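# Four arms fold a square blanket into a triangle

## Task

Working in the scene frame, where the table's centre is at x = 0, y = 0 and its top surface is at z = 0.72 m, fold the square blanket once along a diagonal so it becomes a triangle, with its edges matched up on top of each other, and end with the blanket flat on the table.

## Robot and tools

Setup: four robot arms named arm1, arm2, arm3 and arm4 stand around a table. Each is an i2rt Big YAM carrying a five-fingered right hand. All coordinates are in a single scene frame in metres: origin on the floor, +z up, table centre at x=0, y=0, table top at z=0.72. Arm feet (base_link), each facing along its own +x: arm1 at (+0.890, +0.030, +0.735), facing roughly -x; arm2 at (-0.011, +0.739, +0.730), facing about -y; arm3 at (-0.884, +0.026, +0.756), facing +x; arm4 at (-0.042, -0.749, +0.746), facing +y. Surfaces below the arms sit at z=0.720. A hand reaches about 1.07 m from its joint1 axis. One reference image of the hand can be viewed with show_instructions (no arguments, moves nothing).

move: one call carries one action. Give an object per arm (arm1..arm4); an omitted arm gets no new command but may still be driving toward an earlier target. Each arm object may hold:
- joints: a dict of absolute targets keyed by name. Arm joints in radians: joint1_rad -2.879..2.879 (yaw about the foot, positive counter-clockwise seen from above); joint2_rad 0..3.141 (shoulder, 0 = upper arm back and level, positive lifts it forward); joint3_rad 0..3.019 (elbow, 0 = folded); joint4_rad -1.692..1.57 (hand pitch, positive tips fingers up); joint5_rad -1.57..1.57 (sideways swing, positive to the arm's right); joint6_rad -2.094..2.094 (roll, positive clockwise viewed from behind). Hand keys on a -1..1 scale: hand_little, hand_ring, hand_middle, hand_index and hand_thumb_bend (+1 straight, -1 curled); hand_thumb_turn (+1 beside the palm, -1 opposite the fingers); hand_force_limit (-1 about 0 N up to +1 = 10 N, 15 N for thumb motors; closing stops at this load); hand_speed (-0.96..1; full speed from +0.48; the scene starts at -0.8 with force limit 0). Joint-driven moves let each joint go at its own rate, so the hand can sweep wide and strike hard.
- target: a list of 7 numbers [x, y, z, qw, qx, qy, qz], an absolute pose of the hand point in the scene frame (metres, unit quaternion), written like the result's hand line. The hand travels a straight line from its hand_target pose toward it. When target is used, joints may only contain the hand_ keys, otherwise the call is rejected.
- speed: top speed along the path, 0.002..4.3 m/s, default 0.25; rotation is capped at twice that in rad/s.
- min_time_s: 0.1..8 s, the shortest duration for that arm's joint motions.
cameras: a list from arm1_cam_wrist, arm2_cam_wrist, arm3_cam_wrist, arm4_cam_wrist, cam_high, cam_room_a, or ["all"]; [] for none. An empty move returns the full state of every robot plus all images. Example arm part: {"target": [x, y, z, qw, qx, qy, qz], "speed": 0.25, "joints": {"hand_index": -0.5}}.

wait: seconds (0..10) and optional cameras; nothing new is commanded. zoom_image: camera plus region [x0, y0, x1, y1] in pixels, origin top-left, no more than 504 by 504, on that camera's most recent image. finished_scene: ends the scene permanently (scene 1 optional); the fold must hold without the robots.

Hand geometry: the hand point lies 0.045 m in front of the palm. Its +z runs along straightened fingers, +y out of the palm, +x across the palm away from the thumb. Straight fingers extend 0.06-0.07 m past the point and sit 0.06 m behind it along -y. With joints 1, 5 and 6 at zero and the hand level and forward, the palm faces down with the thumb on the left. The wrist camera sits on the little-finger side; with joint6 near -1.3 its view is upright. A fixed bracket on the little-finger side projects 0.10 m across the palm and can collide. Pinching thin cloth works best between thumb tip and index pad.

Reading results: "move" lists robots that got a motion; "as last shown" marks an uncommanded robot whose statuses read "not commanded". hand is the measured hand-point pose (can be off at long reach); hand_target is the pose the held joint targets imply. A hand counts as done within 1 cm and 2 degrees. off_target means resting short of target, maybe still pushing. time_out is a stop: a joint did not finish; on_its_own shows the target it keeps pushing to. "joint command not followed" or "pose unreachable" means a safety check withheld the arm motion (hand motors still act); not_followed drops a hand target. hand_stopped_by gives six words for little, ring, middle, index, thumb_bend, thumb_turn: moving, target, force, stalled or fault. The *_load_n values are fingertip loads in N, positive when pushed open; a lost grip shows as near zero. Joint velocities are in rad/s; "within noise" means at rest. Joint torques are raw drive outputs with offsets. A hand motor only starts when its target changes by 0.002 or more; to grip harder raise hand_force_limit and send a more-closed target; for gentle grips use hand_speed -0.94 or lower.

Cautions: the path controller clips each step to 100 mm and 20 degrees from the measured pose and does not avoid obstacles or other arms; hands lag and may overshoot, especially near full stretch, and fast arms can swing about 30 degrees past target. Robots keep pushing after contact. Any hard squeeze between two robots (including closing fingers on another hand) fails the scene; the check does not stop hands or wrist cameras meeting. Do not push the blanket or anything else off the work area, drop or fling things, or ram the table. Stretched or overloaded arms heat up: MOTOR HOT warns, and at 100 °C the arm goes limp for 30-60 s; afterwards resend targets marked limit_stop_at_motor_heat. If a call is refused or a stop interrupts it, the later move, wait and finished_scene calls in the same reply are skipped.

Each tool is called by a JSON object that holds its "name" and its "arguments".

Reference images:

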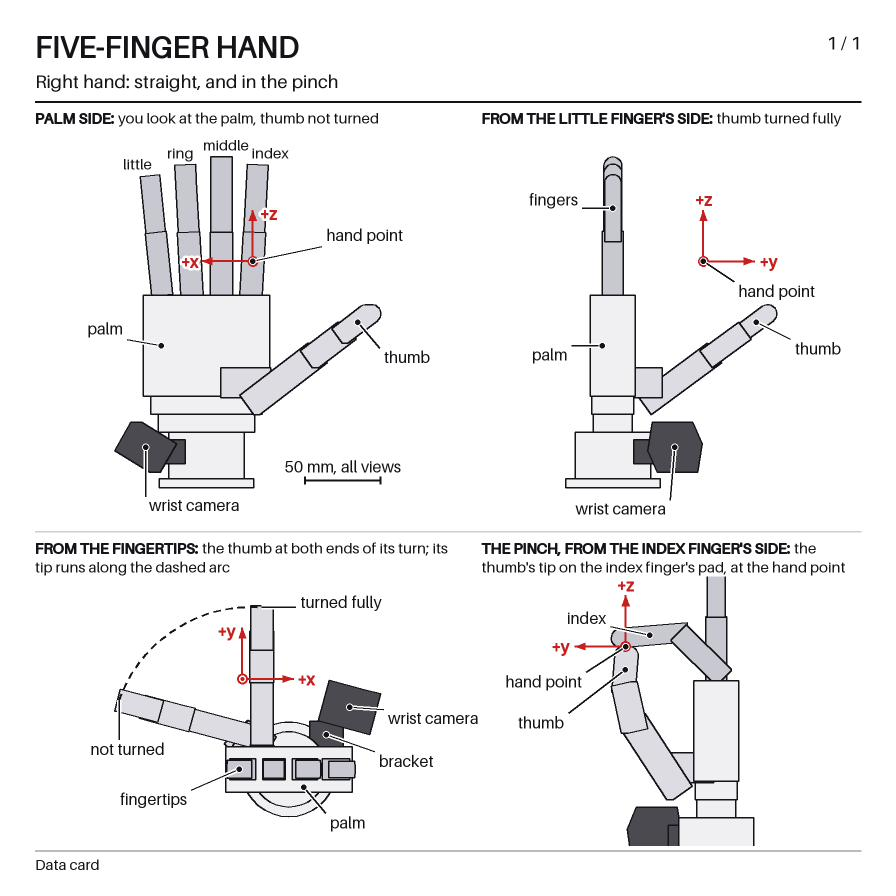

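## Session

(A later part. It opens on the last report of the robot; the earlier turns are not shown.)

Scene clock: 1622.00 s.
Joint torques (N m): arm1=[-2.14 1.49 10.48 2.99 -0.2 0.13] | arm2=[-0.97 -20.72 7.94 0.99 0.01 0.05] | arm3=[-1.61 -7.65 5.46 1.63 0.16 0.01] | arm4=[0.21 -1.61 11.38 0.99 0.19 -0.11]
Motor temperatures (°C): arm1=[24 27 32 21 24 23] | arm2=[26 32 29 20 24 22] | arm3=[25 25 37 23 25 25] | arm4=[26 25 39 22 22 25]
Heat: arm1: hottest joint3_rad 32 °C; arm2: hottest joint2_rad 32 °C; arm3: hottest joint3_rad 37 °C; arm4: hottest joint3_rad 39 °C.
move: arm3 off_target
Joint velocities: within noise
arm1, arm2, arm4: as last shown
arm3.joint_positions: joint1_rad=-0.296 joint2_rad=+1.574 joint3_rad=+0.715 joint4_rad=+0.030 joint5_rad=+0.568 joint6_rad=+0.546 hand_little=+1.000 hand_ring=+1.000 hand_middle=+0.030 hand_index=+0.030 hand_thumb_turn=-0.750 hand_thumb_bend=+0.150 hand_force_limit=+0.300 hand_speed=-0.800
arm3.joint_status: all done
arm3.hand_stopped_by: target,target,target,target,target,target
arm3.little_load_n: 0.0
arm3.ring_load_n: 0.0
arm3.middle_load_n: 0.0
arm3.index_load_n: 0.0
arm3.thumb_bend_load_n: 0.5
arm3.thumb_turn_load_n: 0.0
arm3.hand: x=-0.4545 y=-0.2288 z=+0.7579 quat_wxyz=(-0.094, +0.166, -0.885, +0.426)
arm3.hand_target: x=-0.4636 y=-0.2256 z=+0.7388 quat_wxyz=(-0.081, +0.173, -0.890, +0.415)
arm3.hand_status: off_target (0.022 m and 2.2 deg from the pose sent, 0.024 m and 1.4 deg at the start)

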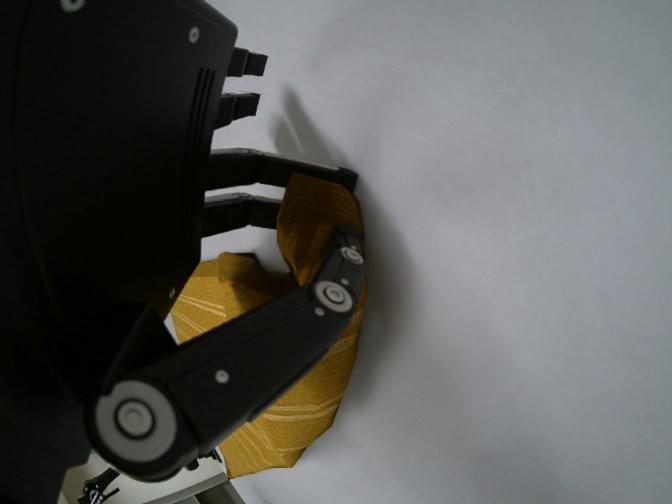

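{"name": "move", "arguments": {"arm3": {"target": [-0.463, -0.226, 0.736, 0.08063, -0.1729, 0.88963, -0.41486], "speed": 0.03, "joints": {"hand_thumb_bend": -0.35, "hand_index": -0.08, "hand_middle": -0.08, "hand_speed": -0.82, "hand_force_limit": 0.4}}, "cameras": ["arm3_cam_wrist"]}}

{"name": "zoom_image", "arguments": {"camera": "arm3_cam_wrist", "region": [200, 80, 480, 360]}}

Scene clock: 1628.77 s.
Joint torques (N m): arm1=[-2.37 1.85 10.45 2.99 -0.18 0.11] | arm2=[-1.2 -20.72 7.9 1.07 -0.01 0.05] | arm3=[-1.44 -7.88 5.61 1.61 0.15 0.03] | arm4=[0.32 -1.61 11.32 1.03 0.17 -0.11]
Motor temperatures (°C): arm1=[24 27 32 21 24 23] | arm2=[26 32 29 20 24 22] | arm3=[25 25 36 23 25 25] | arm4=[26 25 39 22 22 25]
Heat: arm1: hottest joint3_rad 32 °C; arm2: hottest joint2_rad 32 °C; arm3: hottest joint3_rad 36 °C; arm4: hottest joint3_rad 39 °C.
move: arm3 off_target
Joint velocities: within noise
arm1, arm2: as last shown
arm3.joint_positions: joint1_rad=-0.297 joint2_rad=+1.581 joint3_rad=+0.713 joint4_rad=+0.037 joint5_rad=+0.568 joint6_rad=+0.546 hand_little=+1.000 hand_ring=+1.000 hand_middle=-0.080 hand_index=-0.080 hand_thumb_turn=-0.750 hand_thumb_bend=-0.350 hand_force_limit=+0.400 hand_speed=-0.820
arm3.joint_status: all done
arm3.hand_stopped_by: target,target,target,target,target,target
arm3.little_load_n: 0.0
arm3.ring_load_n: 0.0
arm3.middle_load_n: 0.0
arm3.index_load_n: -0.5
arm3.thumb_bend_load_n: 0.0
arm3.thumb_turn_load_n: 0.0
arm3.hand: x=-0.4553 y=-0.2291 z=+0.7548 quat_wxyz=(-0.093, +0.166, -0.885, +0.425)
arm3.hand_target: x=-0.4636 y=-0.2256 z=+0.7366 quat_wxyz=(-0.081, +0.173, -0.890, +0.415)
arm3.hand_status: off_target (0.021 m and 2.1 deg from the pose sent, 0.024 m and 2.2 deg at the start)
arm4.joint_positions: joint1_rad=+0.662 joint2_rad=+0.826 joint3_rad=+1.274 joint4_rad=-1.342 joint5_rad=+0.349 joint6_rad=+0.370 hand_little=+1.000 hand_ring=+1.000 hand_middle=+0.400 hand_index=+0.400 hand_thumb_turn=-1.000 hand_thumb_bend=+1.000 hand_force_limit=+0.400 hand_speed=-0.200
arm4.joint_status: not commanded
arm4.hand_stopped_by: target,target,target,target,target,target
arm4.little_load_n: 0.0
arm4.ring_load_n: 0.0
arm4.middle_load_n: 0.0
arm4.index_load_n: 0.0
arm4.thumb_bend_load_n: -0.5
arm4.thumb_turn_load_n: 0.0
arm4.hand: x=-0.2021 y=-0.5022 z=+1.1270 quat_wxyz=(-0.367, +0.928, +0.069, -0.019)
arm4.hand_target: x=-0.1997 y=-0.5006 z=+1.1495 quat_wxyz=(-0.382, +0.921, +0.064, -0.027)
arm4.hand_status: not commanded

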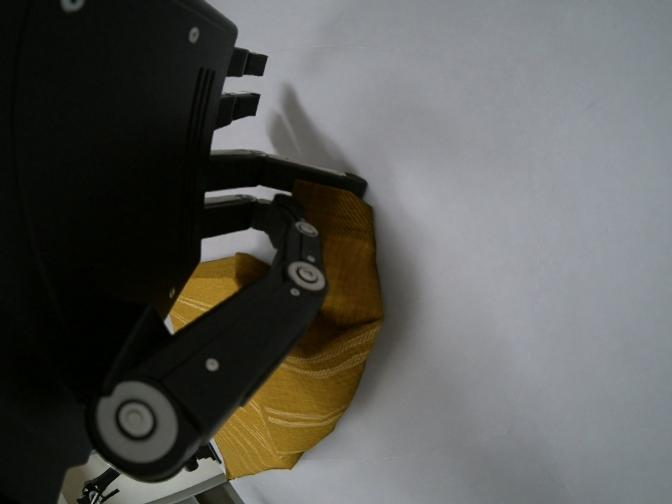

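Scaled by 1.800 from the camera's image (finer frame: 960x720).

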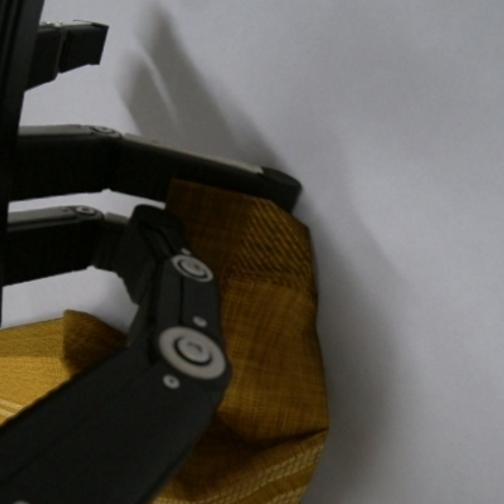

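{"name": "move", "arguments": {"arm3": {"joints": {"hand_thumb_bend": 0.1, "hand_speed": -0.8, "hand_force_limit": 0.4}}}}

{"name": "move", "arguments": {"arm3": {"joints": {"hand_index": -0.3, "hand_middle": -0.3, "hand_speed": -0.85}}, "cameras": ["arm3_cam_wrist"]}}

{"name": "zoom_image", "arguments": {"camera": "arm3_cam_wrist", "region": [200, 80, 480, 360]}}

Scene clock: 1643.20 s.
Joint torques (N m): arm1=[-2.37 1.96 10.5 3.03 -0.19 0.12] | arm2=[-1.26 -20.84 7.91 1.06 0.01 0.07] | arm3=[-1.03 -8.06 5.57 1.65 0.18 0.02] | arm4=[0.5 -1.67 11.3 1.18 0.14 -0.13]
Motor temperatures (°C): arm1=[24 27 32 21 24 23] | arm2=[26 32 29 20 24 22] | arm3=[25 25 35 23 25 25] | arm4=[26 25 39 22 22 25]
Heat: arm1: hottest joint3_rad 32 °C; arm2: hottest joint2_rad 32 °C; arm3: hottest joint3_rad 35 °C; arm4: hottest joint3_rad 39 °C.
move: arm3 done
Joint velocities: within noise
arm1, arm2, arm4: as last shown
arm3.joint_positions: joint1_rad=-0.297 joint2_rad=+1.581 joint3_rad=+0.713 joint4_rad=+0.037 joint5_rad=+0.568 joint6_rad=+0.546 hand_little=+1.000 hand_ring=+1.000 hand_middle=-0.080 hand_index=-0.080 hand_thumb_turn=-0.750 hand_thumb_bend=+0.100 hand_force_limit=+0.400 hand_speed=-0.800
arm3.joint_status: all done
arm3.hand_stopped_by: target,target,target,target,target,target
arm3.little_load_n: 0.0
arm3.ring_load_n: 0.0
arm3.middle_load_n: 0.0
arm3.index_load_n: 0.0
arm3.thumb_bend_load_n: 0.0
arm3.thumb_turn_load_n: 0.0
arm3.hand: x=-0.4553 y=-0.2291 z=+0.7548 quat_wxyz=(-0.093, +0.166, -0.885, +0.425)
arm3.hand_target: x=-0.4636 y=-0.2256 z=+0.7366 quat_wxyz=(-0.081, +0.173, -0.890, +0.415)
arm3.hand_status: not commanded
arm4.thumb_bend_load_n: 0.0
pictures: none

Scene clock: 1644.03 s.
Joint torques (N m): arm1=[-2.08 1.67 10.44 2.99 -0.18 0.12] | arm2=[-0.79 -20.66 7.91 1.06 0.01 0.04] | arm3=[-1.49 -8.59 5.63 1.69 0.19 -0.02] | arm4=[-0.21 -1.67 11.36 1.14 0.2 -0.1]
Motor temperatures (°C): arm1=[24 27 32 21 24 23] | arm2=[26 32 29 20 24 22] | arm3=[25 25 35 23 25 25] | arm4=[26 25 39 22 22 25]
Heat: arm1: hottest joint3_rad 32 °C; arm2: hottest joint2_rad 32 °C; arm3: hottest joint3_rad 35 °C; arm4: hottest joint3_rad 39 °C.
move: arm3 off_target
Joint velocities: within noise
arm1, arm2, arm4: as last shown
arm3.joint_positions: joint1_rad=-0.297 joint2_rad=+1.588 joint3_rad=+0.709 joint4_rad=+0.037 joint5_rad=+0.567 joint6_rad=+0.546 hand_little=+1.000 hand_ring=+1.000 hand_middle=-0.271 hand_index=-0.215 hand_thumb_turn=-0.750 hand_thumb_bend=+0.101 hand_force_limit=+0.400 hand_speed=-0.850
arm3.joint_status: hand_middle off_target (ended at -0.271, target -0.300); hand_index off_target (ended at -0.215, target -0.300); the others done
arm3.hand_stopped_by: target,target,force,force,target,target
arm3.little_load_n: 0.0
arm3.ring_load_n: 0.0
arm3.middle_load_n: 6.5
arm3.index_load_n: 8.5
arm3.thumb_bend_load_n: 3.0
arm3.thumb_turn_load_n: 1.0
arm3.hand: x=-0.4577 y=-0.2277 z=+0.7500 quat_wxyz=(-0.089, +0.168, -0.886, +0.422)
arm3.hand_target: x=-0.4635 y=-0.2257 z=+0.7367 quat_wxyz=(-0.081, +0.173, -0.890, +0.415)
arm3.hand_status: not commanded

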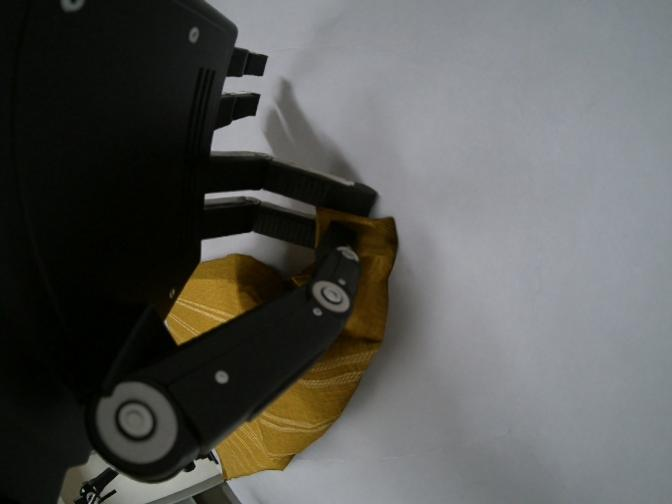

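Scaled by 1.800 from the camera's image (finer frame: 960x720).

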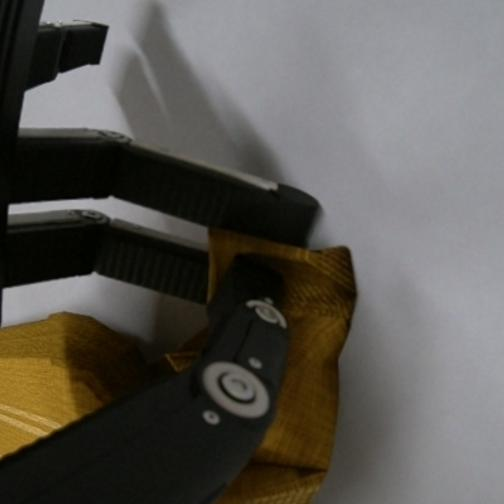

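{"name": "move", "arguments": {"arm3": {"target": [-0.470, -0.222, 0.800, 0.08063, -0.1729, 0.88963, -0.41486], "speed": 0.06}}}

{"name": "move", "arguments": {"arm3": {"target": [-0.510, -0.190, 0.800, 0.08063, -0.1729, 0.88963, -0.41486], "speed": 0.06}, "cameras": ["arm3_cam_wrist", "cam_high", "cam_room_a"]}}

{"name": "zoom_image", "arguments": {"camera": "cam_room_a", "region": [380, 240, 560, 400]}}

Scene clock: 1662.00 s.
Joint torques (N m): arm1=[-2.26 1.67 10.43 3.02 -0.2 0.1] | arm2=[-0.97 -20.6 7.8 1.1 -0.02 0.04] | arm3=[-1.08 -9.47 9.4 0.73 0.35 0.03] | arm4=[0.44 -2.02 11.52 1.03 0.16 -0.12]
Motor temperatures (°C): arm1=[24 26 32 21 24 23] | arm2=[26 32 29 20 24 22] | arm3=[25 25 34 23 25 25] | arm4=[26 25 39 22 22 25]
Heat: arm1: hottest joint3_rad 32 °C; arm2: hottest joint2_rad 32 °C; arm3: hottest joint3_rad 34 °C; arm4: hottest joint3_rad 39 °C.
move: arm3 off_target
Joint velocities: within noise
arm1.joint_positions: joint1_rad=-0.225 joint2_rad=+0.645 joint3_rad=+1.432 joint4_rad=-1.154 joint5_rad=-0.283 joint6_rad=-1.069 hand_little=+1.000 hand_ring=+1.000 hand_middle=+1.000 hand_index=+1.000 hand_thumb_turn=+1.000 hand_thumb_bend=+1.000 hand_force_limit=+0.000 hand_speed=-0.800
arm1.joint_status: not commanded
arm1.hand_stopped_by: target,target,target,target,target,target
arm1.little_load_n: 0.0
arm1.ring_load_n: 0.0
arm1.middle_load_n: 0.0
arm1.index_load_n: -0.5
arm1.thumb_bend_load_n: 0.0
arm1.thumb_turn_load_n: 0.0
arm1.hand: x=+0.6381 y=+0.0969 z=+1.2699 quat_wxyz=(-0.551, +0.255, +0.778, -0.164)
arm1.hand_target: x=+0.6396 y=+0.0964 z=+1.2821 quat_wxyz=(-0.562, +0.251, +0.771, -0.163)
arm1.hand_status: not commanded
arm2.joint_positions: joint1_rad=+0.859 joint2_rad=+1.763 joint3_rad=+1.778 joint4_rad=-0.695 joint5_rad=-0.090 joint6_rad=-0.102 hand_little=-0.900 hand_ring=-0.900 hand_middle=-0.150 hand_index=-0.150 hand_thumb_turn=-1.000 hand_thumb_bend=+1.000 hand_force_limit=+0.300 hand_speed=-0.700
arm2.joint_status: not commanded
arm2.hand_stopped_by: target,target,target,target,target,target
arm2.little_load_n: 0.0
arm2.ring_load_n: 0.0
arm2.middle_load_n: 0.0
arm2.index_load_n: 0.0
arm2.thumb_bend_load_n: 0.0
arm2.thumb_turn_load_n: 0.0
arm2.hand: x=+0.4988 y=+0.2442 z=+1.0097 quat_wxyz=(-0.179, +0.387, -0.814, +0.395)
arm2.hand_target: x=+0.5000 y=+0.2501 z=+1.0001 quat_wxyz=(-0.179, +0.384, -0.821, +0.383)
arm2.hand_status: not commanded
arm3.joint_positions: joint1_rad=-0.297 joint2_rad=+1.445 joint3_rad=+0.710 joint4_rad=-0.152 joint5_rad=+0.567 joint6_rad=+0.546 hand_little=+1.000 hand_ring=+1.000 hand_middle=-0.271 hand_index=-0.215 hand_thumb_turn=-0.750 hand_thumb_bend=+0.101 hand_force_limit=+0.400 hand_speed=-0.850
arm3.joint_status: not commanded
arm3.hand_stopped_by: target,target,force,force,target,target
arm3.little_load_n: 0.0
arm3.ring_load_n: 0.0
arm3.middle_load_n: 6.0
arm3.index_load_n: 9.0
arm3.thumb_bend_load_n: 3.0
arm3.thumb_turn_load_n: 1.5
arm3.hand: x=-0.4813 y=-0.2173 z=+0.7877 quat_wxyz=(-0.073, +0.176, -0.892, +0.410)
arm3.hand_target: x=-0.4703 y=-0.2218 z=+0.8001 quat_wxyz=(-0.081, +0.173, -0.890, +0.415)
arm3.hand_status: off_target (0.017 m and 1.2 deg from the pose sent, 0.052 m and 1.5 deg at the start)
arm4: as last shown
arm4.little_load_n: -0.5
arm4.index_load_n: -0.5
pictures: none

Scene clock: 1663.40 s.
Joint torques (N m): arm1=[-1.96 1.55 10.43 3.02 -0.19 0.11] | arm2=[-1.2 -20.84 7.91 1.05 0.01 0.05] | arm3=[-1.08 -7.3 6.93 0.75 0.49 0.18] | arm4=[0.62 -1.96 11.4 1.06 0.15 -0.11]
Motor temperatures (°C): arm1=[24 26 32 21 24 23] | arm2=[26 32 29 20 24 22] | arm3=[25 25 34 23 25 25] | arm4=[26 24 39 22 22 25]
Heat: arm1: hottest joint3_rad 32 °C; arm2: hottest joint2_rad 32 °C; arm3: hottest joint3_rad 34 °C; arm4: hottest joint3_rad 39 °C.
move: arm3 done
Joint velocities: within noise
arm1, arm2, arm4: as last shown
arm1.index_load_n: 0.0
arm3.joint_positions: joint1_rad=-0.262 joint2_rad=+1.318 joint3_rad=+0.624 joint4_rad=-0.177 joint5_rad=+0.587 joint6_rad=+0.568 hand_little=+1.000 hand_ring=+1.000 hand_middle=-0.271 hand_index=-0.215 hand_thumb_turn=-0.750 hand_thumb_bend=+0.101 hand_force_limit=+0.400 hand_speed=-0.850
arm3.joint_status: not commanded
arm3.hand_stopped_by: target,target,force,force,target,target
arm3.little_load_n: -0.5
arm3.ring_load_n: -0.5
arm3.middle_load_n: 5.5
arm3.index_load_n: 9.5
arm3.thumb_bend_load_n: 2.5
arm3.thumb_turn_load_n: 1.5
arm3.hand: x=-0.5062 y=-0.1935 z=+0.8025 quat_wxyz=(-0.084, +0.175, -0.887, +0.418)
arm3.hand_target: x=-0.5101 y=-0.1900 z=+0.7998 quat_wxyz=(-0.081, +0.173, -0.890, +0.415)
arm3.hand_status: done (0.006 m and 0.6 deg from the pose sent, 0.042 m and 1.2 deg at the start)
arm4.little_load_n: 0.0
arm4.ring_load_n: -0.5
arm4.index_load_n: 0.0

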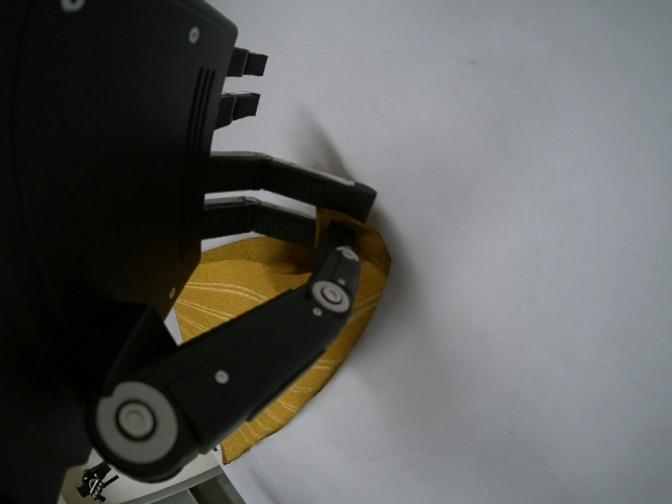

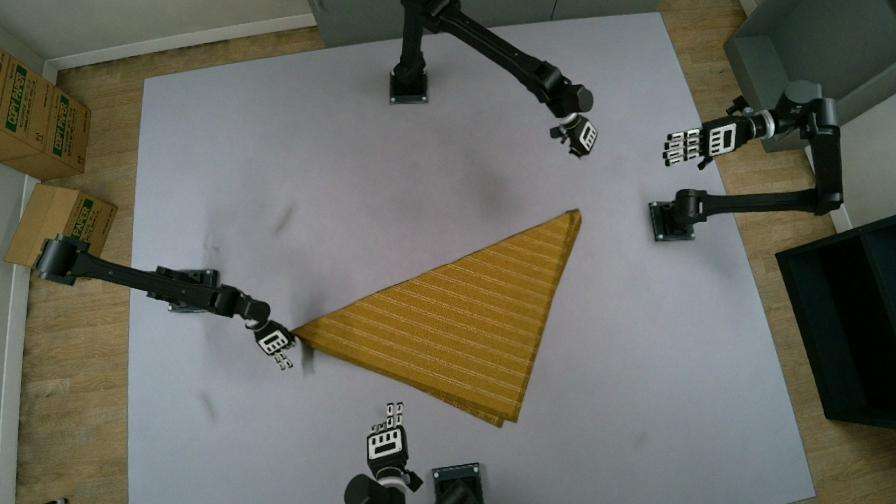

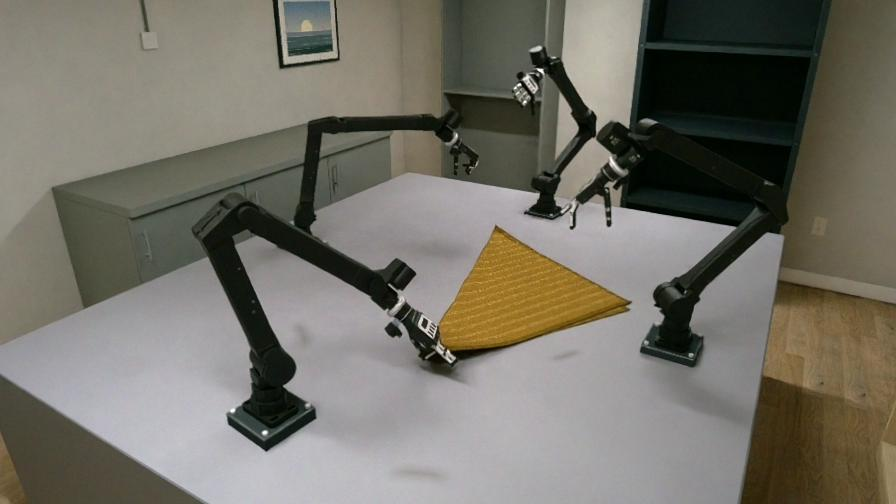

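Scaled by 2.800.

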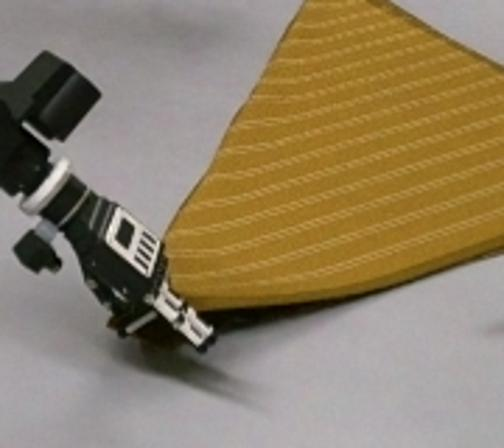

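{"name": "move", "arguments": {"arm3": {"target": [-0.542, -0.171, 0.770, 0.08063, -0.1729, 0.88963, -0.41486], "speed": 0.05}, "cameras": ["arm3_cam_wrist", "cam_high", "cam_room_a"]}}

{"name": "zoom_image", "arguments": {"camera": "cam_high", "region": [250, 280, 370, 380]}}

{"name": "zoom_image", "arguments": {"camera": "cam_high", "region": [440, 370, 560, 450]}}

{"name": "zoom_image", "arguments": {"camera": "cam_high", "region": [520, 180, 620, 260]}}

Scene clock: 1681.97 s.
Joint torques (N m): arm1=[-2.2 1.85 10.45 2.93 -0.17 0.1] | arm2=[-0.91 -20.66 7.98 1.07 0.01 0.06] | arm3=[-0.67 -6.53 6.31 1.76 0.53 0.16] | arm4=[0.15 -2.08 11.4 1.2 0.18 -0.11]
Motor temperatures (°C): arm1=[24 26 32 21 24 23] | arm2=[26 32 29 20 24 22] | arm3=[25 25 34 23 25 25] | arm4=[26 24 39 22 22 25]
Heat: arm1: hottest joint3_rad 32 °C; arm2: hottest joint2_rad 32 °C; arm3: hottest joint3_rad 34 °C; arm4: hottest joint3_rad 39 °C.
move: arm3 done
Joint velocities: within noise
arm1, arm2, arm4: as last shown
arm3.joint_positions: joint1_rad=-0.245 joint2_rad=+1.292 joint3_rad=+0.497 joint4_rad=-0.111 joint5_rad=+0.599 joint6_rad=+0.587 hand_little=+1.000 hand_ring=+1.000 hand_middle=-0.271 hand_index=-0.215 hand_thumb_turn=-0.750 hand_thumb_bend=+0.101 hand_force_limit=+0.400 hand_speed=-0.850
arm3.joint_status: not commanded
arm3.hand_stopped_by: target,target,force,force,target,target
arm3.little_load_n: 0.0
arm3.ring_load_n: 0.0
arm3.middle_load_n: 5.5
arm3.index_load_n: 9.5
arm3.thumb_bend_load_n: 2.5
arm3.thumb_turn_load_n: 1.5
arm3.hand: x=-0.5433 y=-0.1727 z=+0.7687 quat_wxyz=(-0.074, +0.177, -0.891, +0.412)
arm3.hand_target: x=-0.5420 y=-0.1710 z=+0.7700 quat_wxyz=(-0.081, +0.173, -0.890, +0.415)
arm3.hand_status: done (0.003 m and 1.0 deg from the pose sent, 0.054 m and 0.6 deg at the start)
arm4.ring_load_n: 0.0

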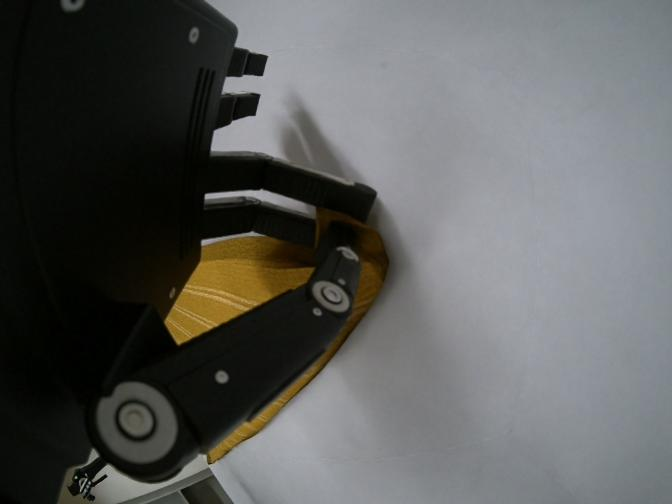

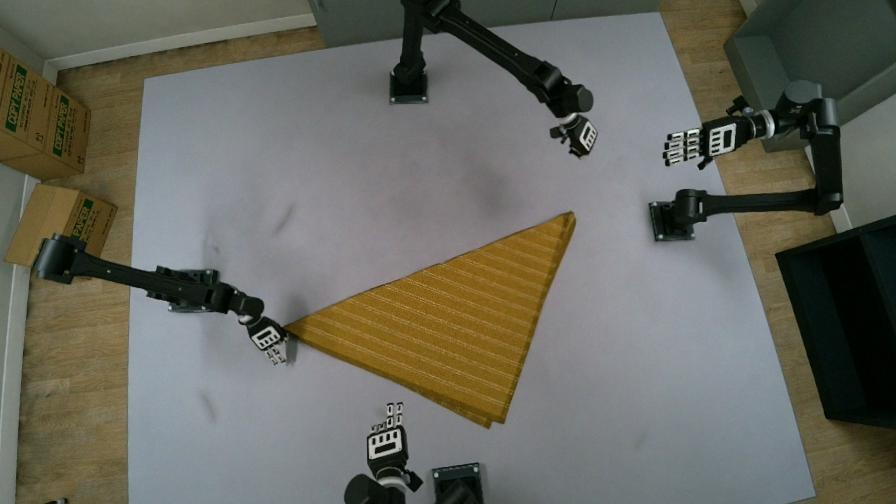

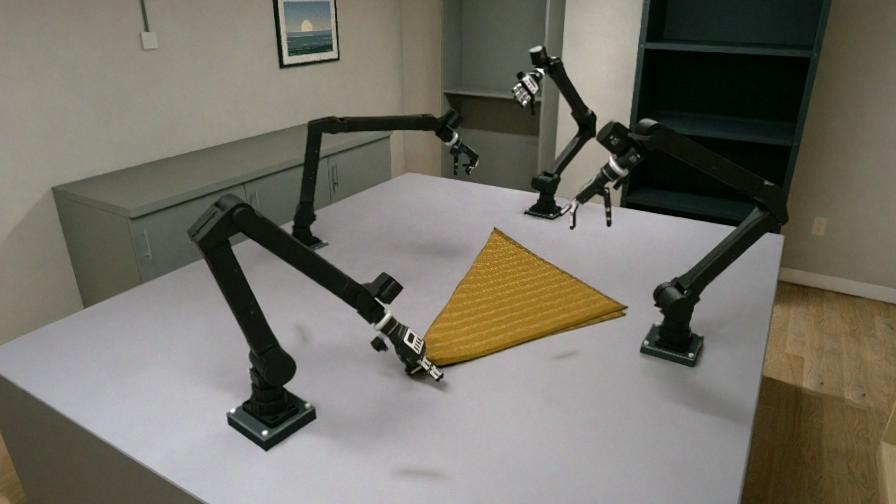

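Scaled by 4.200.

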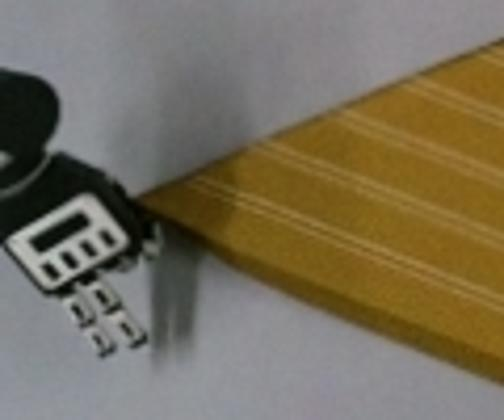

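Scaled by 4.200.

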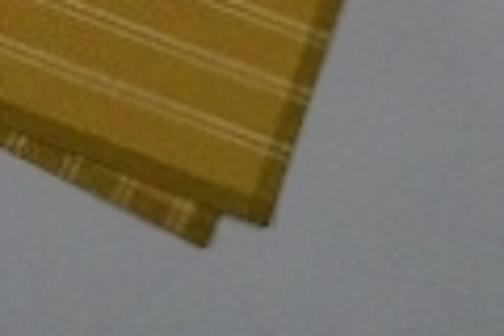

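Scaled by 5.040.

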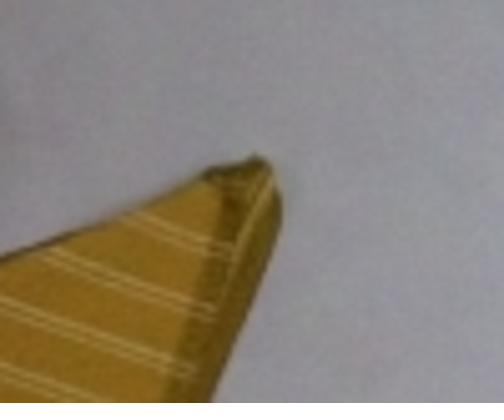

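{"name": "move", "arguments": {"arm4": {"target": [0.104, -0.490, 0.88, 0.49879, -0.8639, -0.06038, 0.03486], "speed": 0.25, "joints": {"hand_index": 1, "hand_middle": 1, "hand_thumb_turn": -1, "hand_thumb_bend": 1, "hand_speed": 0}}, "cameras": ["arm4_cam_wrist", "cam_high"]}}

Scene clock: 1742.30 s.
Joint torques (N m): arm1=[-2.2 1.55 10.39 3.03 -0.2 0.11] | arm2=[-1.03 -20.84 7.9 1.06 0 0.04] | arm3=[-1.03 -6.42 6.37 1.66 0.51 0.12] | arm4=[1.32 -2.14 7.97 2.02 -0.65 -0.11]
Motor temperatures (°C): arm1=[24 26 32 21 24 23] | arm2=[26 32 29 20 24 22] | arm3=[25 25 34 23 25 25] | arm4=[25 24 39 22 22 25]
Heat: arm1: hottest joint3_rad 32 °C; arm2: hottest joint2_rad 32 °C; arm3: hottest joint3_rad 34 °C; arm4: hottest joint3_rad 39 °C.
move: arm4 done
Joint velocities: within noise
arm1, arm2, arm3: as last shown
arm3.ring_load_n: -0.5
arm4.joint_positions: joint1_rad=-0.972 joint2_rad=+0.855 joint3_rad=+0.539 joint4_rad=-0.639 joint5_rad=-0.889 joint6_rad=-0.809 hand_little=+1.000 hand_ring=+1.000 hand_middle=+1.000 hand_index=+1.000 hand_thumb_turn=-1.000 hand_thumb_bend=+1.000 hand_force_limit=+0.400 hand_speed=+0.000
arm4.joint_status: all done
arm4.hand_stopped_by: target,target,target,target,target,target
arm4.little_load_n: 0.0
arm4.ring_load_n: 0.0
arm4.middle_load_n: 0.0
arm4.index_load_n: 0.0
arm4.thumb_bend_load_n: 0.0
arm4.thumb_turn_load_n: 0.0
arm4.hand: x=+0.0999 y=-0.4932 z=+0.8771 quat_wxyz=(-0.493, +0.868, +0.051, -0.044)
arm4.hand_target: x=+0.1039 y=-0.4901 z=+0.8801 quat_wxyz=(-0.499, +0.864, +0.060, -0.035)
arm4.hand_status: done (0.006 m and 1.7 deg from the pose sent, 0.394 m and 16.9 deg at the start)

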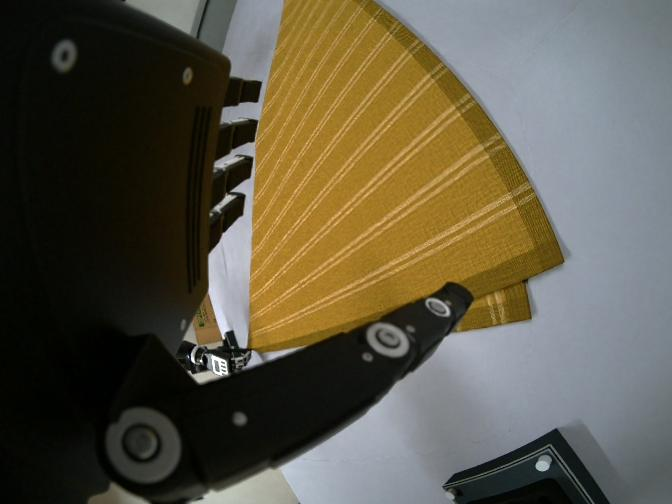

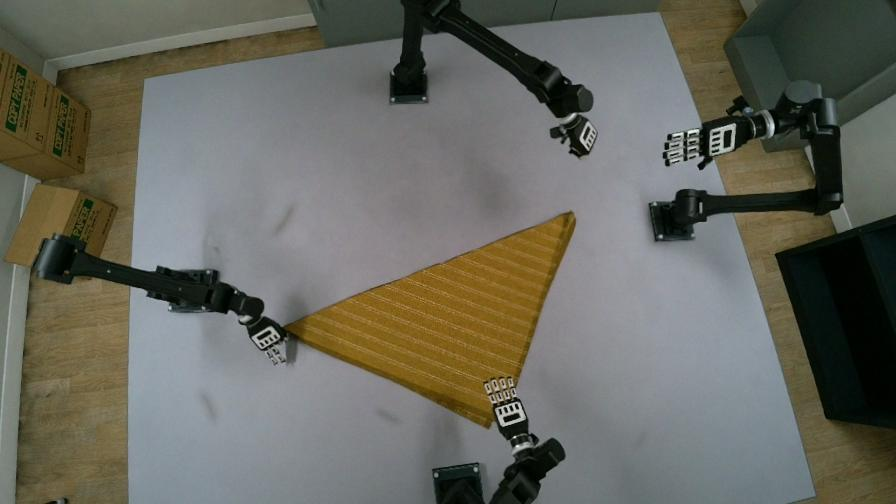

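{"name": "move", "arguments": {"arm4": {"target": [0.106, -0.502, 0.80, 0.49879, -0.8639, -0.06038, 0.03486], "speed": 0.15}, "cameras": ["arm4_cam_wrist", "cam_room_a"]}}

{"name": "zoom_image", "arguments": {"camera": "cam_room_a", "region": [520, 230, 680, 360]}}

Scene clock: 1749.17 s.
Joint torques (N m): arm1=[-2.49 1.9 10.51 3.14 -0.2 0.13] | arm2=[-1.08 -20.72 7.97 1.07 0.01 0.04] | arm3=[-0.79 -6.3 6.34 1.63 0.51 0.15] | arm4=[0.32 -2.73 6.48 2.06 -0.73 -0.11]
Motor temperatures (°C): arm1=[24 26 32 21 24 23] | arm2=[26 32 29 20 24 22] | arm3=[25 25 34 23 25 25] | arm4=[25 24 38 22 23 25]
Heat: arm1: hottest joint3_rad 32 °C; arm2: hottest joint2_rad 32 °C; arm3: hottest joint3_rad 34 °C; arm4: hottest joint3_rad 38 °C.
move: arm4 done
Joint velocities: within noise
arm1, arm2, arm3: as last shown
arm3.ring_load_n: 0.0
arm4.joint_positions: joint1_rad=-1.014 joint2_rad=+0.999 joint3_rad=+0.389 joint4_rad=-0.389 joint5_rad=-0.918 joint6_rad=-0.877 hand_little=+1.000 hand_ring=+1.000 hand_middle=+1.000 hand_index=+1.000 hand_thumb_turn=-1.000 hand_thumb_bend=+1.000 hand_force_limit=+0.400 hand_speed=+0.000
arm4.joint_status: not commanded
arm4.hand_stopped_by: target,target,target,target,target,target
arm4.little_load_n: 0.0
arm4.ring_load_n: 0.0
arm4.middle_load_n: 0.0
arm4.index_load_n: 0.0
arm4.thumb_bend_load_n: 0.0
arm4.thumb_turn_load_n: 0.0
arm4.hand: x=+0.1018 y=-0.5026 z=+0.8003 quat_wxyz=(-0.495, +0.866, +0.057, -0.042)
arm4.hand_target: x=+0.1059 y=-0.5021 z=+0.8000 quat_wxyz=(-0.499, +0.864, +0.060, -0.035)
arm4.hand_status: done (0.004 m and 1.1 deg from the pose sent, 0.078 m and 1.7 deg at the start)

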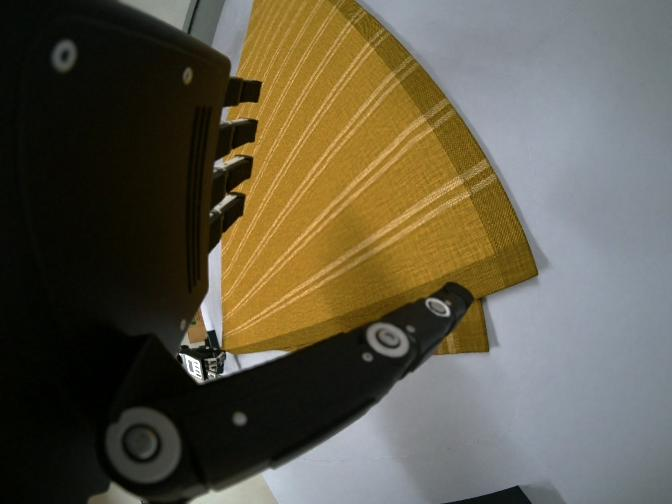

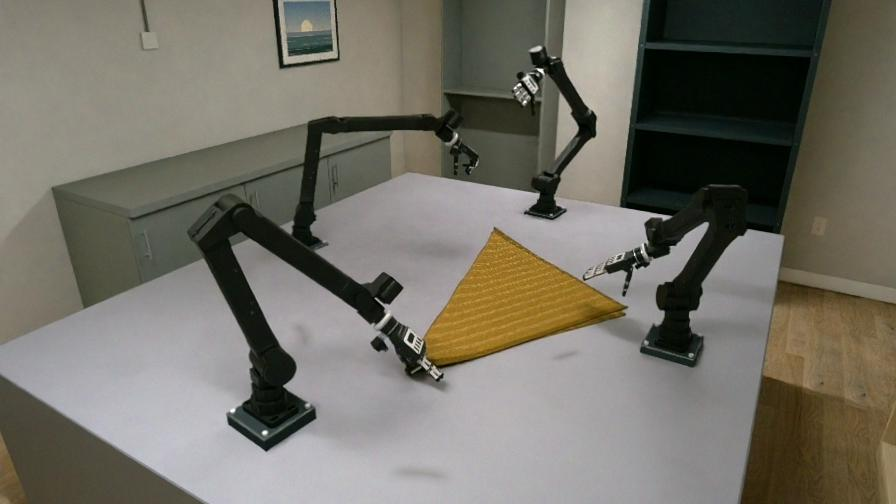

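Scaled by 3.150.

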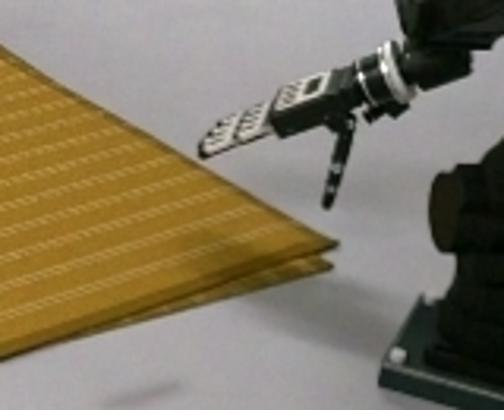

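{"name": "move", "arguments": {"arm4": {"target": [0.108, -0.500, 0.752, 0.49879, -0.8639, -0.06038, 0.03486], "speed": 0.06}, "cameras": ["arm4_cam_wrist", "cam_room_a"]}}

{"name": "zoom_image", "arguments": {"camera": "cam_room_a", "region": [520, 230, 680, 360]}}

Scene clock: 1757.37 s.
Joint torques (N m): arm1=[-2.14 1.61 10.44 2.99 -0.2 0.15] | arm2=[-1.08 -20.72 7.94 1.07 0 0.05] | arm3=[-0.56 -6.18 6.31 1.68 0.5 0.14] | arm4=[0.38 -3.37 5.19 1.94 -0.7 -0.07]
Motor temperatures (°C): arm1=[24 26 32 21 24 23] | arm2=[26 32 29 20 24 22] | arm3=[25 25 34 23 25 25] | arm4=[25 24 37 22 23 25]
Heat: arm1: hottest joint3_rad 32 °C; arm2: hottest joint2_rad 32 °C; arm3: hottest joint3_rad 34 °C; arm4: hottest joint3_rad 37 °C.
move: arm4 done
Joint velocities: within noise
arm1, arm2, arm3: as last shown
arm3.index_load_n: 9.0
arm4.joint_positions: joint1_rad=-1.014 joint2_rad=+1.175 joint3_rad=+0.326 joint4_rad=-0.145 joint5_rad=-0.919 joint6_rad=-0.879 hand_little=+1.000 hand_ring=+1.000 hand_middle=+1.000 hand_index=+1.000 hand_thumb_turn=-1.000 hand_thumb_bend=+1.000 hand_force_limit=+0.400 hand_speed=+0.000
arm4.joint_status: not commanded
arm4.hand_stopped_by: target,target,target,target,target,target
arm4.little_load_n: 0.0
arm4.ring_load_n: 0.0
arm4.middle_load_n: 0.0
arm4.index_load_n: 0.0
arm4.thumb_bend_load_n: 0.5
arm4.thumb_turn_load_n: 0.0
arm4.hand: x=+0.1057 y=-0.5000 z=+0.7531 quat_wxyz=(-0.496, +0.866, +0.059, -0.040)
arm4.hand_target: x=+0.1080 y=-0.5000 z=+0.7521 quat_wxyz=(-0.499, +0.864, +0.060, -0.035)
arm4.hand_status: done (0.003 m and 0.7 deg from the pose sent, 0.049 m and 1.1 deg at the start)

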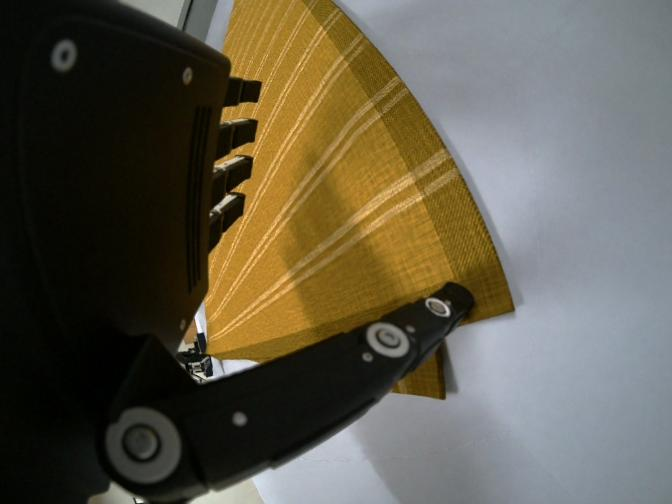

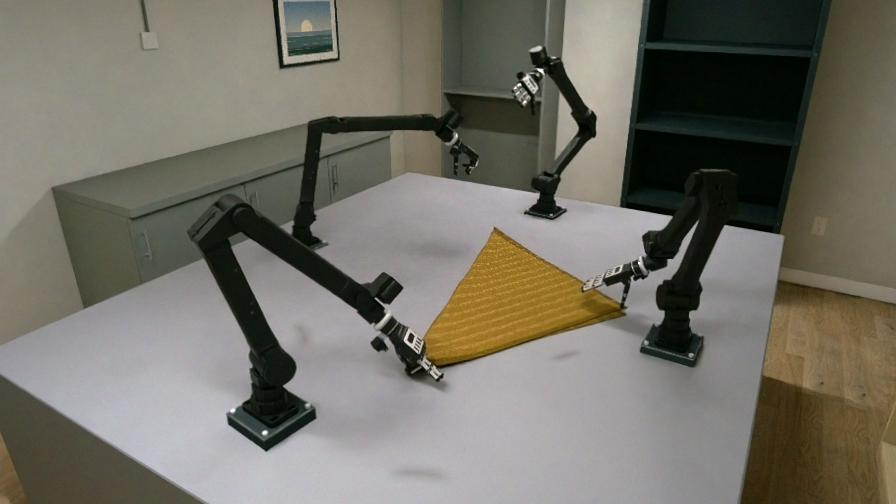

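Scaled by 3.150.

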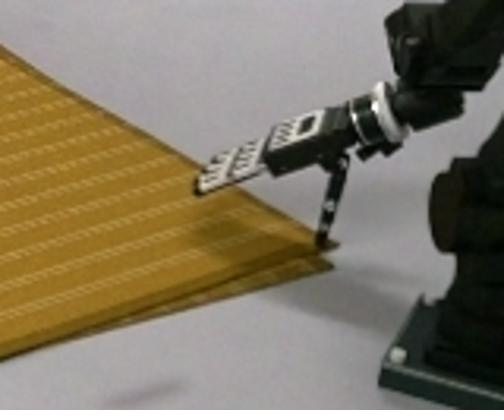

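{"name": "move", "arguments": {"arm4": {"target": [0.108, -0.500, 0.742, 0.49879, -0.8639, -0.06038, 0.03486], "speed": 0.04}}}

{"name": "move", "arguments": {"arm4": {"target": [0.070, -0.506, 0.742, 0.49879, -0.8639, -0.06038, 0.03486], "speed": 0.05}, "cameras": ["arm4_cam_wrist", "cam_room_a", "cam_high"]}}

{"name": "zoom_image", "arguments": {"camera": "cam_room_a", "region": [520, 230, 680, 360]}}

Scene clock: 1762.87 s.
Joint torques (N m): arm1=[-2.26 1.67 10.45 3.04 -0.2 0.13] | arm2=[-0.67 -20.54 7.92 0.96 0.01 0.04] | arm3=[-0.73 -6.3 6.28 1.63 0.5 0.15] | arm4=[0.38 -2.43 4.41 2.03 -0.28 -0.18]
Motor temperatures (°C): arm1=[24 26 32 21 24 23] | arm2=[26 32 29 20 24 22] | arm3=[25 25 34 23 25 25] | arm4=[25 24 36 22 23 25]
Heat: arm1: hottest joint3_rad 32 °C; arm2: hottest joint2_rad 32 °C; arm3: hottest joint3_rad 34 °C; arm4: hottest joint3_rad 36 °C.
move: arm4 done
Joint velocities: within noise
arm1, arm2, arm3: as last shown
arm1.ring_load_n: -0.5
arm3.index_load_n: 9.5
arm4.joint_positions: joint1_rad=-1.014 joint2_rad=+1.200 joint3_rad=+0.324 joint4_rad=-0.095 joint5_rad=-0.928 joint6_rad=-0.870 hand_little=+1.000 hand_ring=+1.000 hand_middle=+1.000 hand_index=+1.000 hand_thumb_turn=-1.000 hand_thumb_bend=+1.000 hand_force_limit=+0.400 hand_speed=+0.000
arm4.joint_status: not commanded
arm4.hand_stopped_by: target,target,target,target,target,target
arm4.little_load_n: 0.0
arm4.ring_load_n: 0.0
arm4.middle_load_n: 0.0
arm4.index_load_n: -0.5
arm4.thumb_bend_load_n: 0.5
arm4.thumb_turn_load_n: 2.0
arm4.hand: x=+0.1092 y=-0.4960 z=+0.7509 quat_wxyz=(-0.503, +0.861, +0.061, -0.037)
arm4.hand_target: x=+0.1077 y=-0.5002 z=+0.7424 quat_wxyz=(-0.499, +0.864, +0.060, -0.035)
arm4.hand_status: done (0.010 m and 0.6 deg from the pose sent, 0.011 m and 0.7 deg at the start)
pictures: none

Scene clock: 1764.33 s.
Joint torques (N m): arm1=[-2.26 1.73 10.48 3.02 -0.19 0.12] | arm2=[-0.97 -20.66 7.86 1.02 0.02 0.05] | arm3=[-1.2 -6.48 6.19 1.62 0.47 0.15] | arm4=[2.9 -2.37 3.97 1.33 -0.24 0.19]
Motor temperatures (°C): arm1=[24 26 32 21 24 23] | arm2=[26 32 29 20 24 22] | arm3=[25 25 34 23 25 25] | arm4=[25 24 36 22 23 25]
Heat: arm1: hottest joint3_rad 32 °C; arm2: hottest joint2_rad 32 °C; arm3: hottest joint3_rad 34 °C; arm4: hottest joint3_rad 36 °C.
move: arm4 off_target
Joint velocities: within noise
arm1, arm2, arm3: as last shown
arm1.ring_load_n: 0.0
arm3.index_load_n: 9.0
arm3.hand: x=-0.5434 y=-0.1728 z=+0.7687 quat_wxyz=(-0.074, +0.177, -0.891, +0.412)
arm4.joint_positions: joint1_rad=-0.962 joint2_rad=+1.080 joint3_rad=+0.235 joint4_rad=-0.043 joint5_rad=-0.886 joint6_rad=-0.810 hand_little=+1.000 hand_ring=+1.000 hand_middle=+1.000 hand_index=+1.000 hand_thumb_turn=-1.000 hand_thumb_bend=+1.000 hand_force_limit=+0.400 hand_speed=+0.000
arm4.joint_status: not commanded
arm4.hand_stopped_by: target,target,target,target,target,target
arm4.little_load_n: 0.0
arm4.ring_load_n: 0.0
arm4.middle_load_n: 0.0
arm4.index_load_n: -0.5
arm4.thumb_bend_load_n: -1.0
arm4.thumb_turn_load_n: -3.0
arm4.hand: x=+0.0830 y=-0.5012 z=+0.7506 quat_wxyz=(-0.506, +0.860, +0.069, -0.020)
arm4.hand_target: x=+0.0702 y=-0.5063 z=+0.7424 quat_wxyz=(-0.499, +0.864, +0.061, -0.035)
arm4.hand_status: off_target (0.016 m and 2.2 deg from the pose sent, 0.041 m and 0.6 deg at the start)
pictures: arm4_cam_wrist, cam_high, cam_room_a

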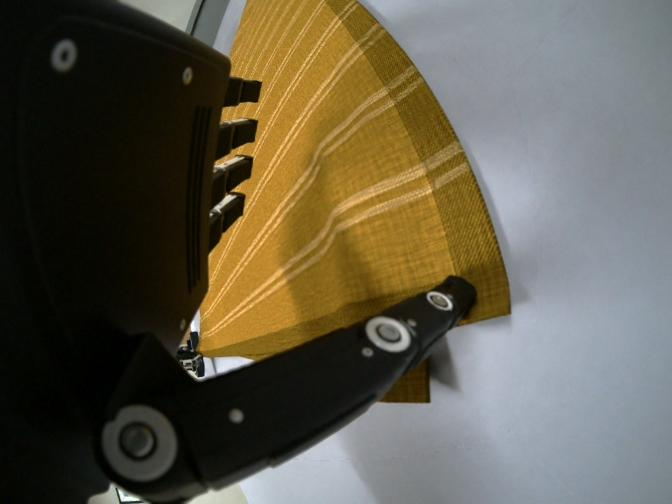

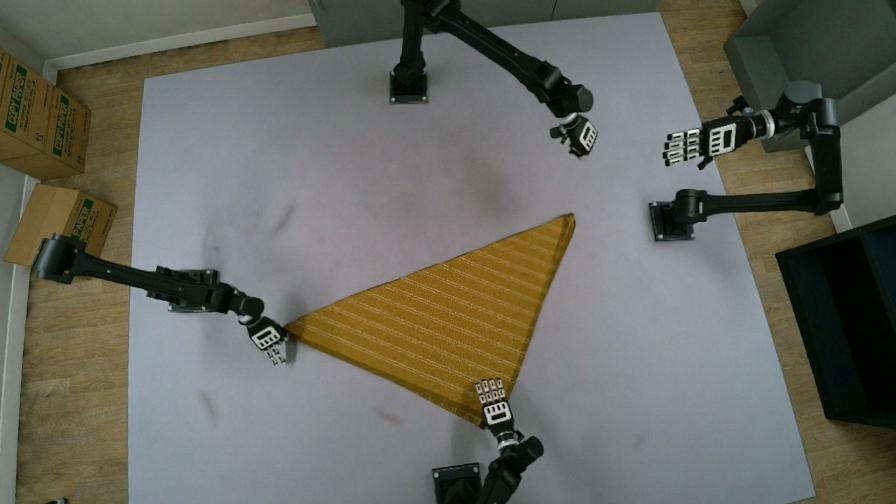

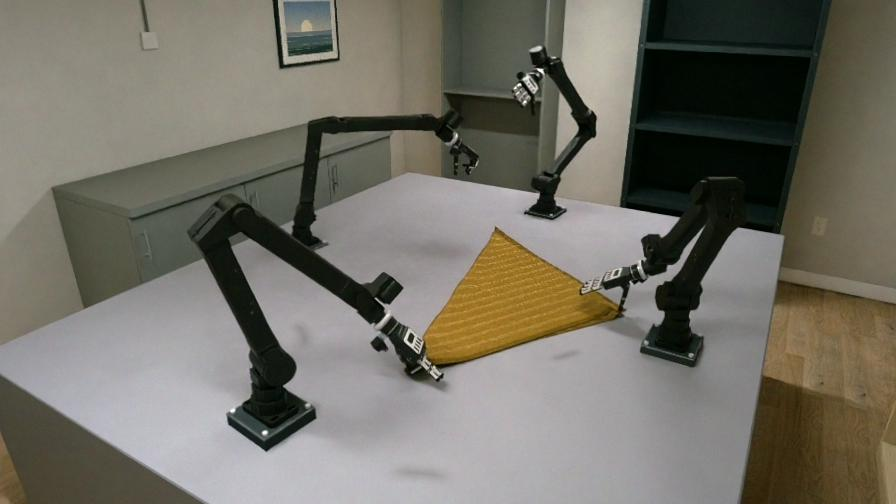

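Scaled by 3.150.

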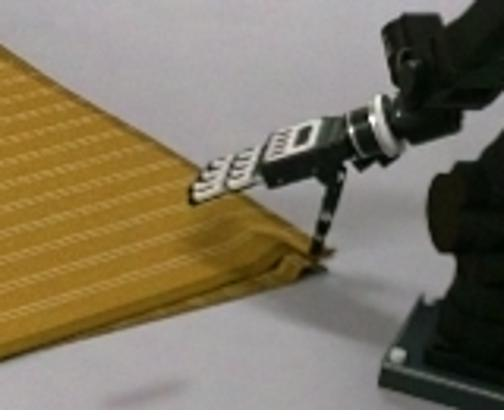

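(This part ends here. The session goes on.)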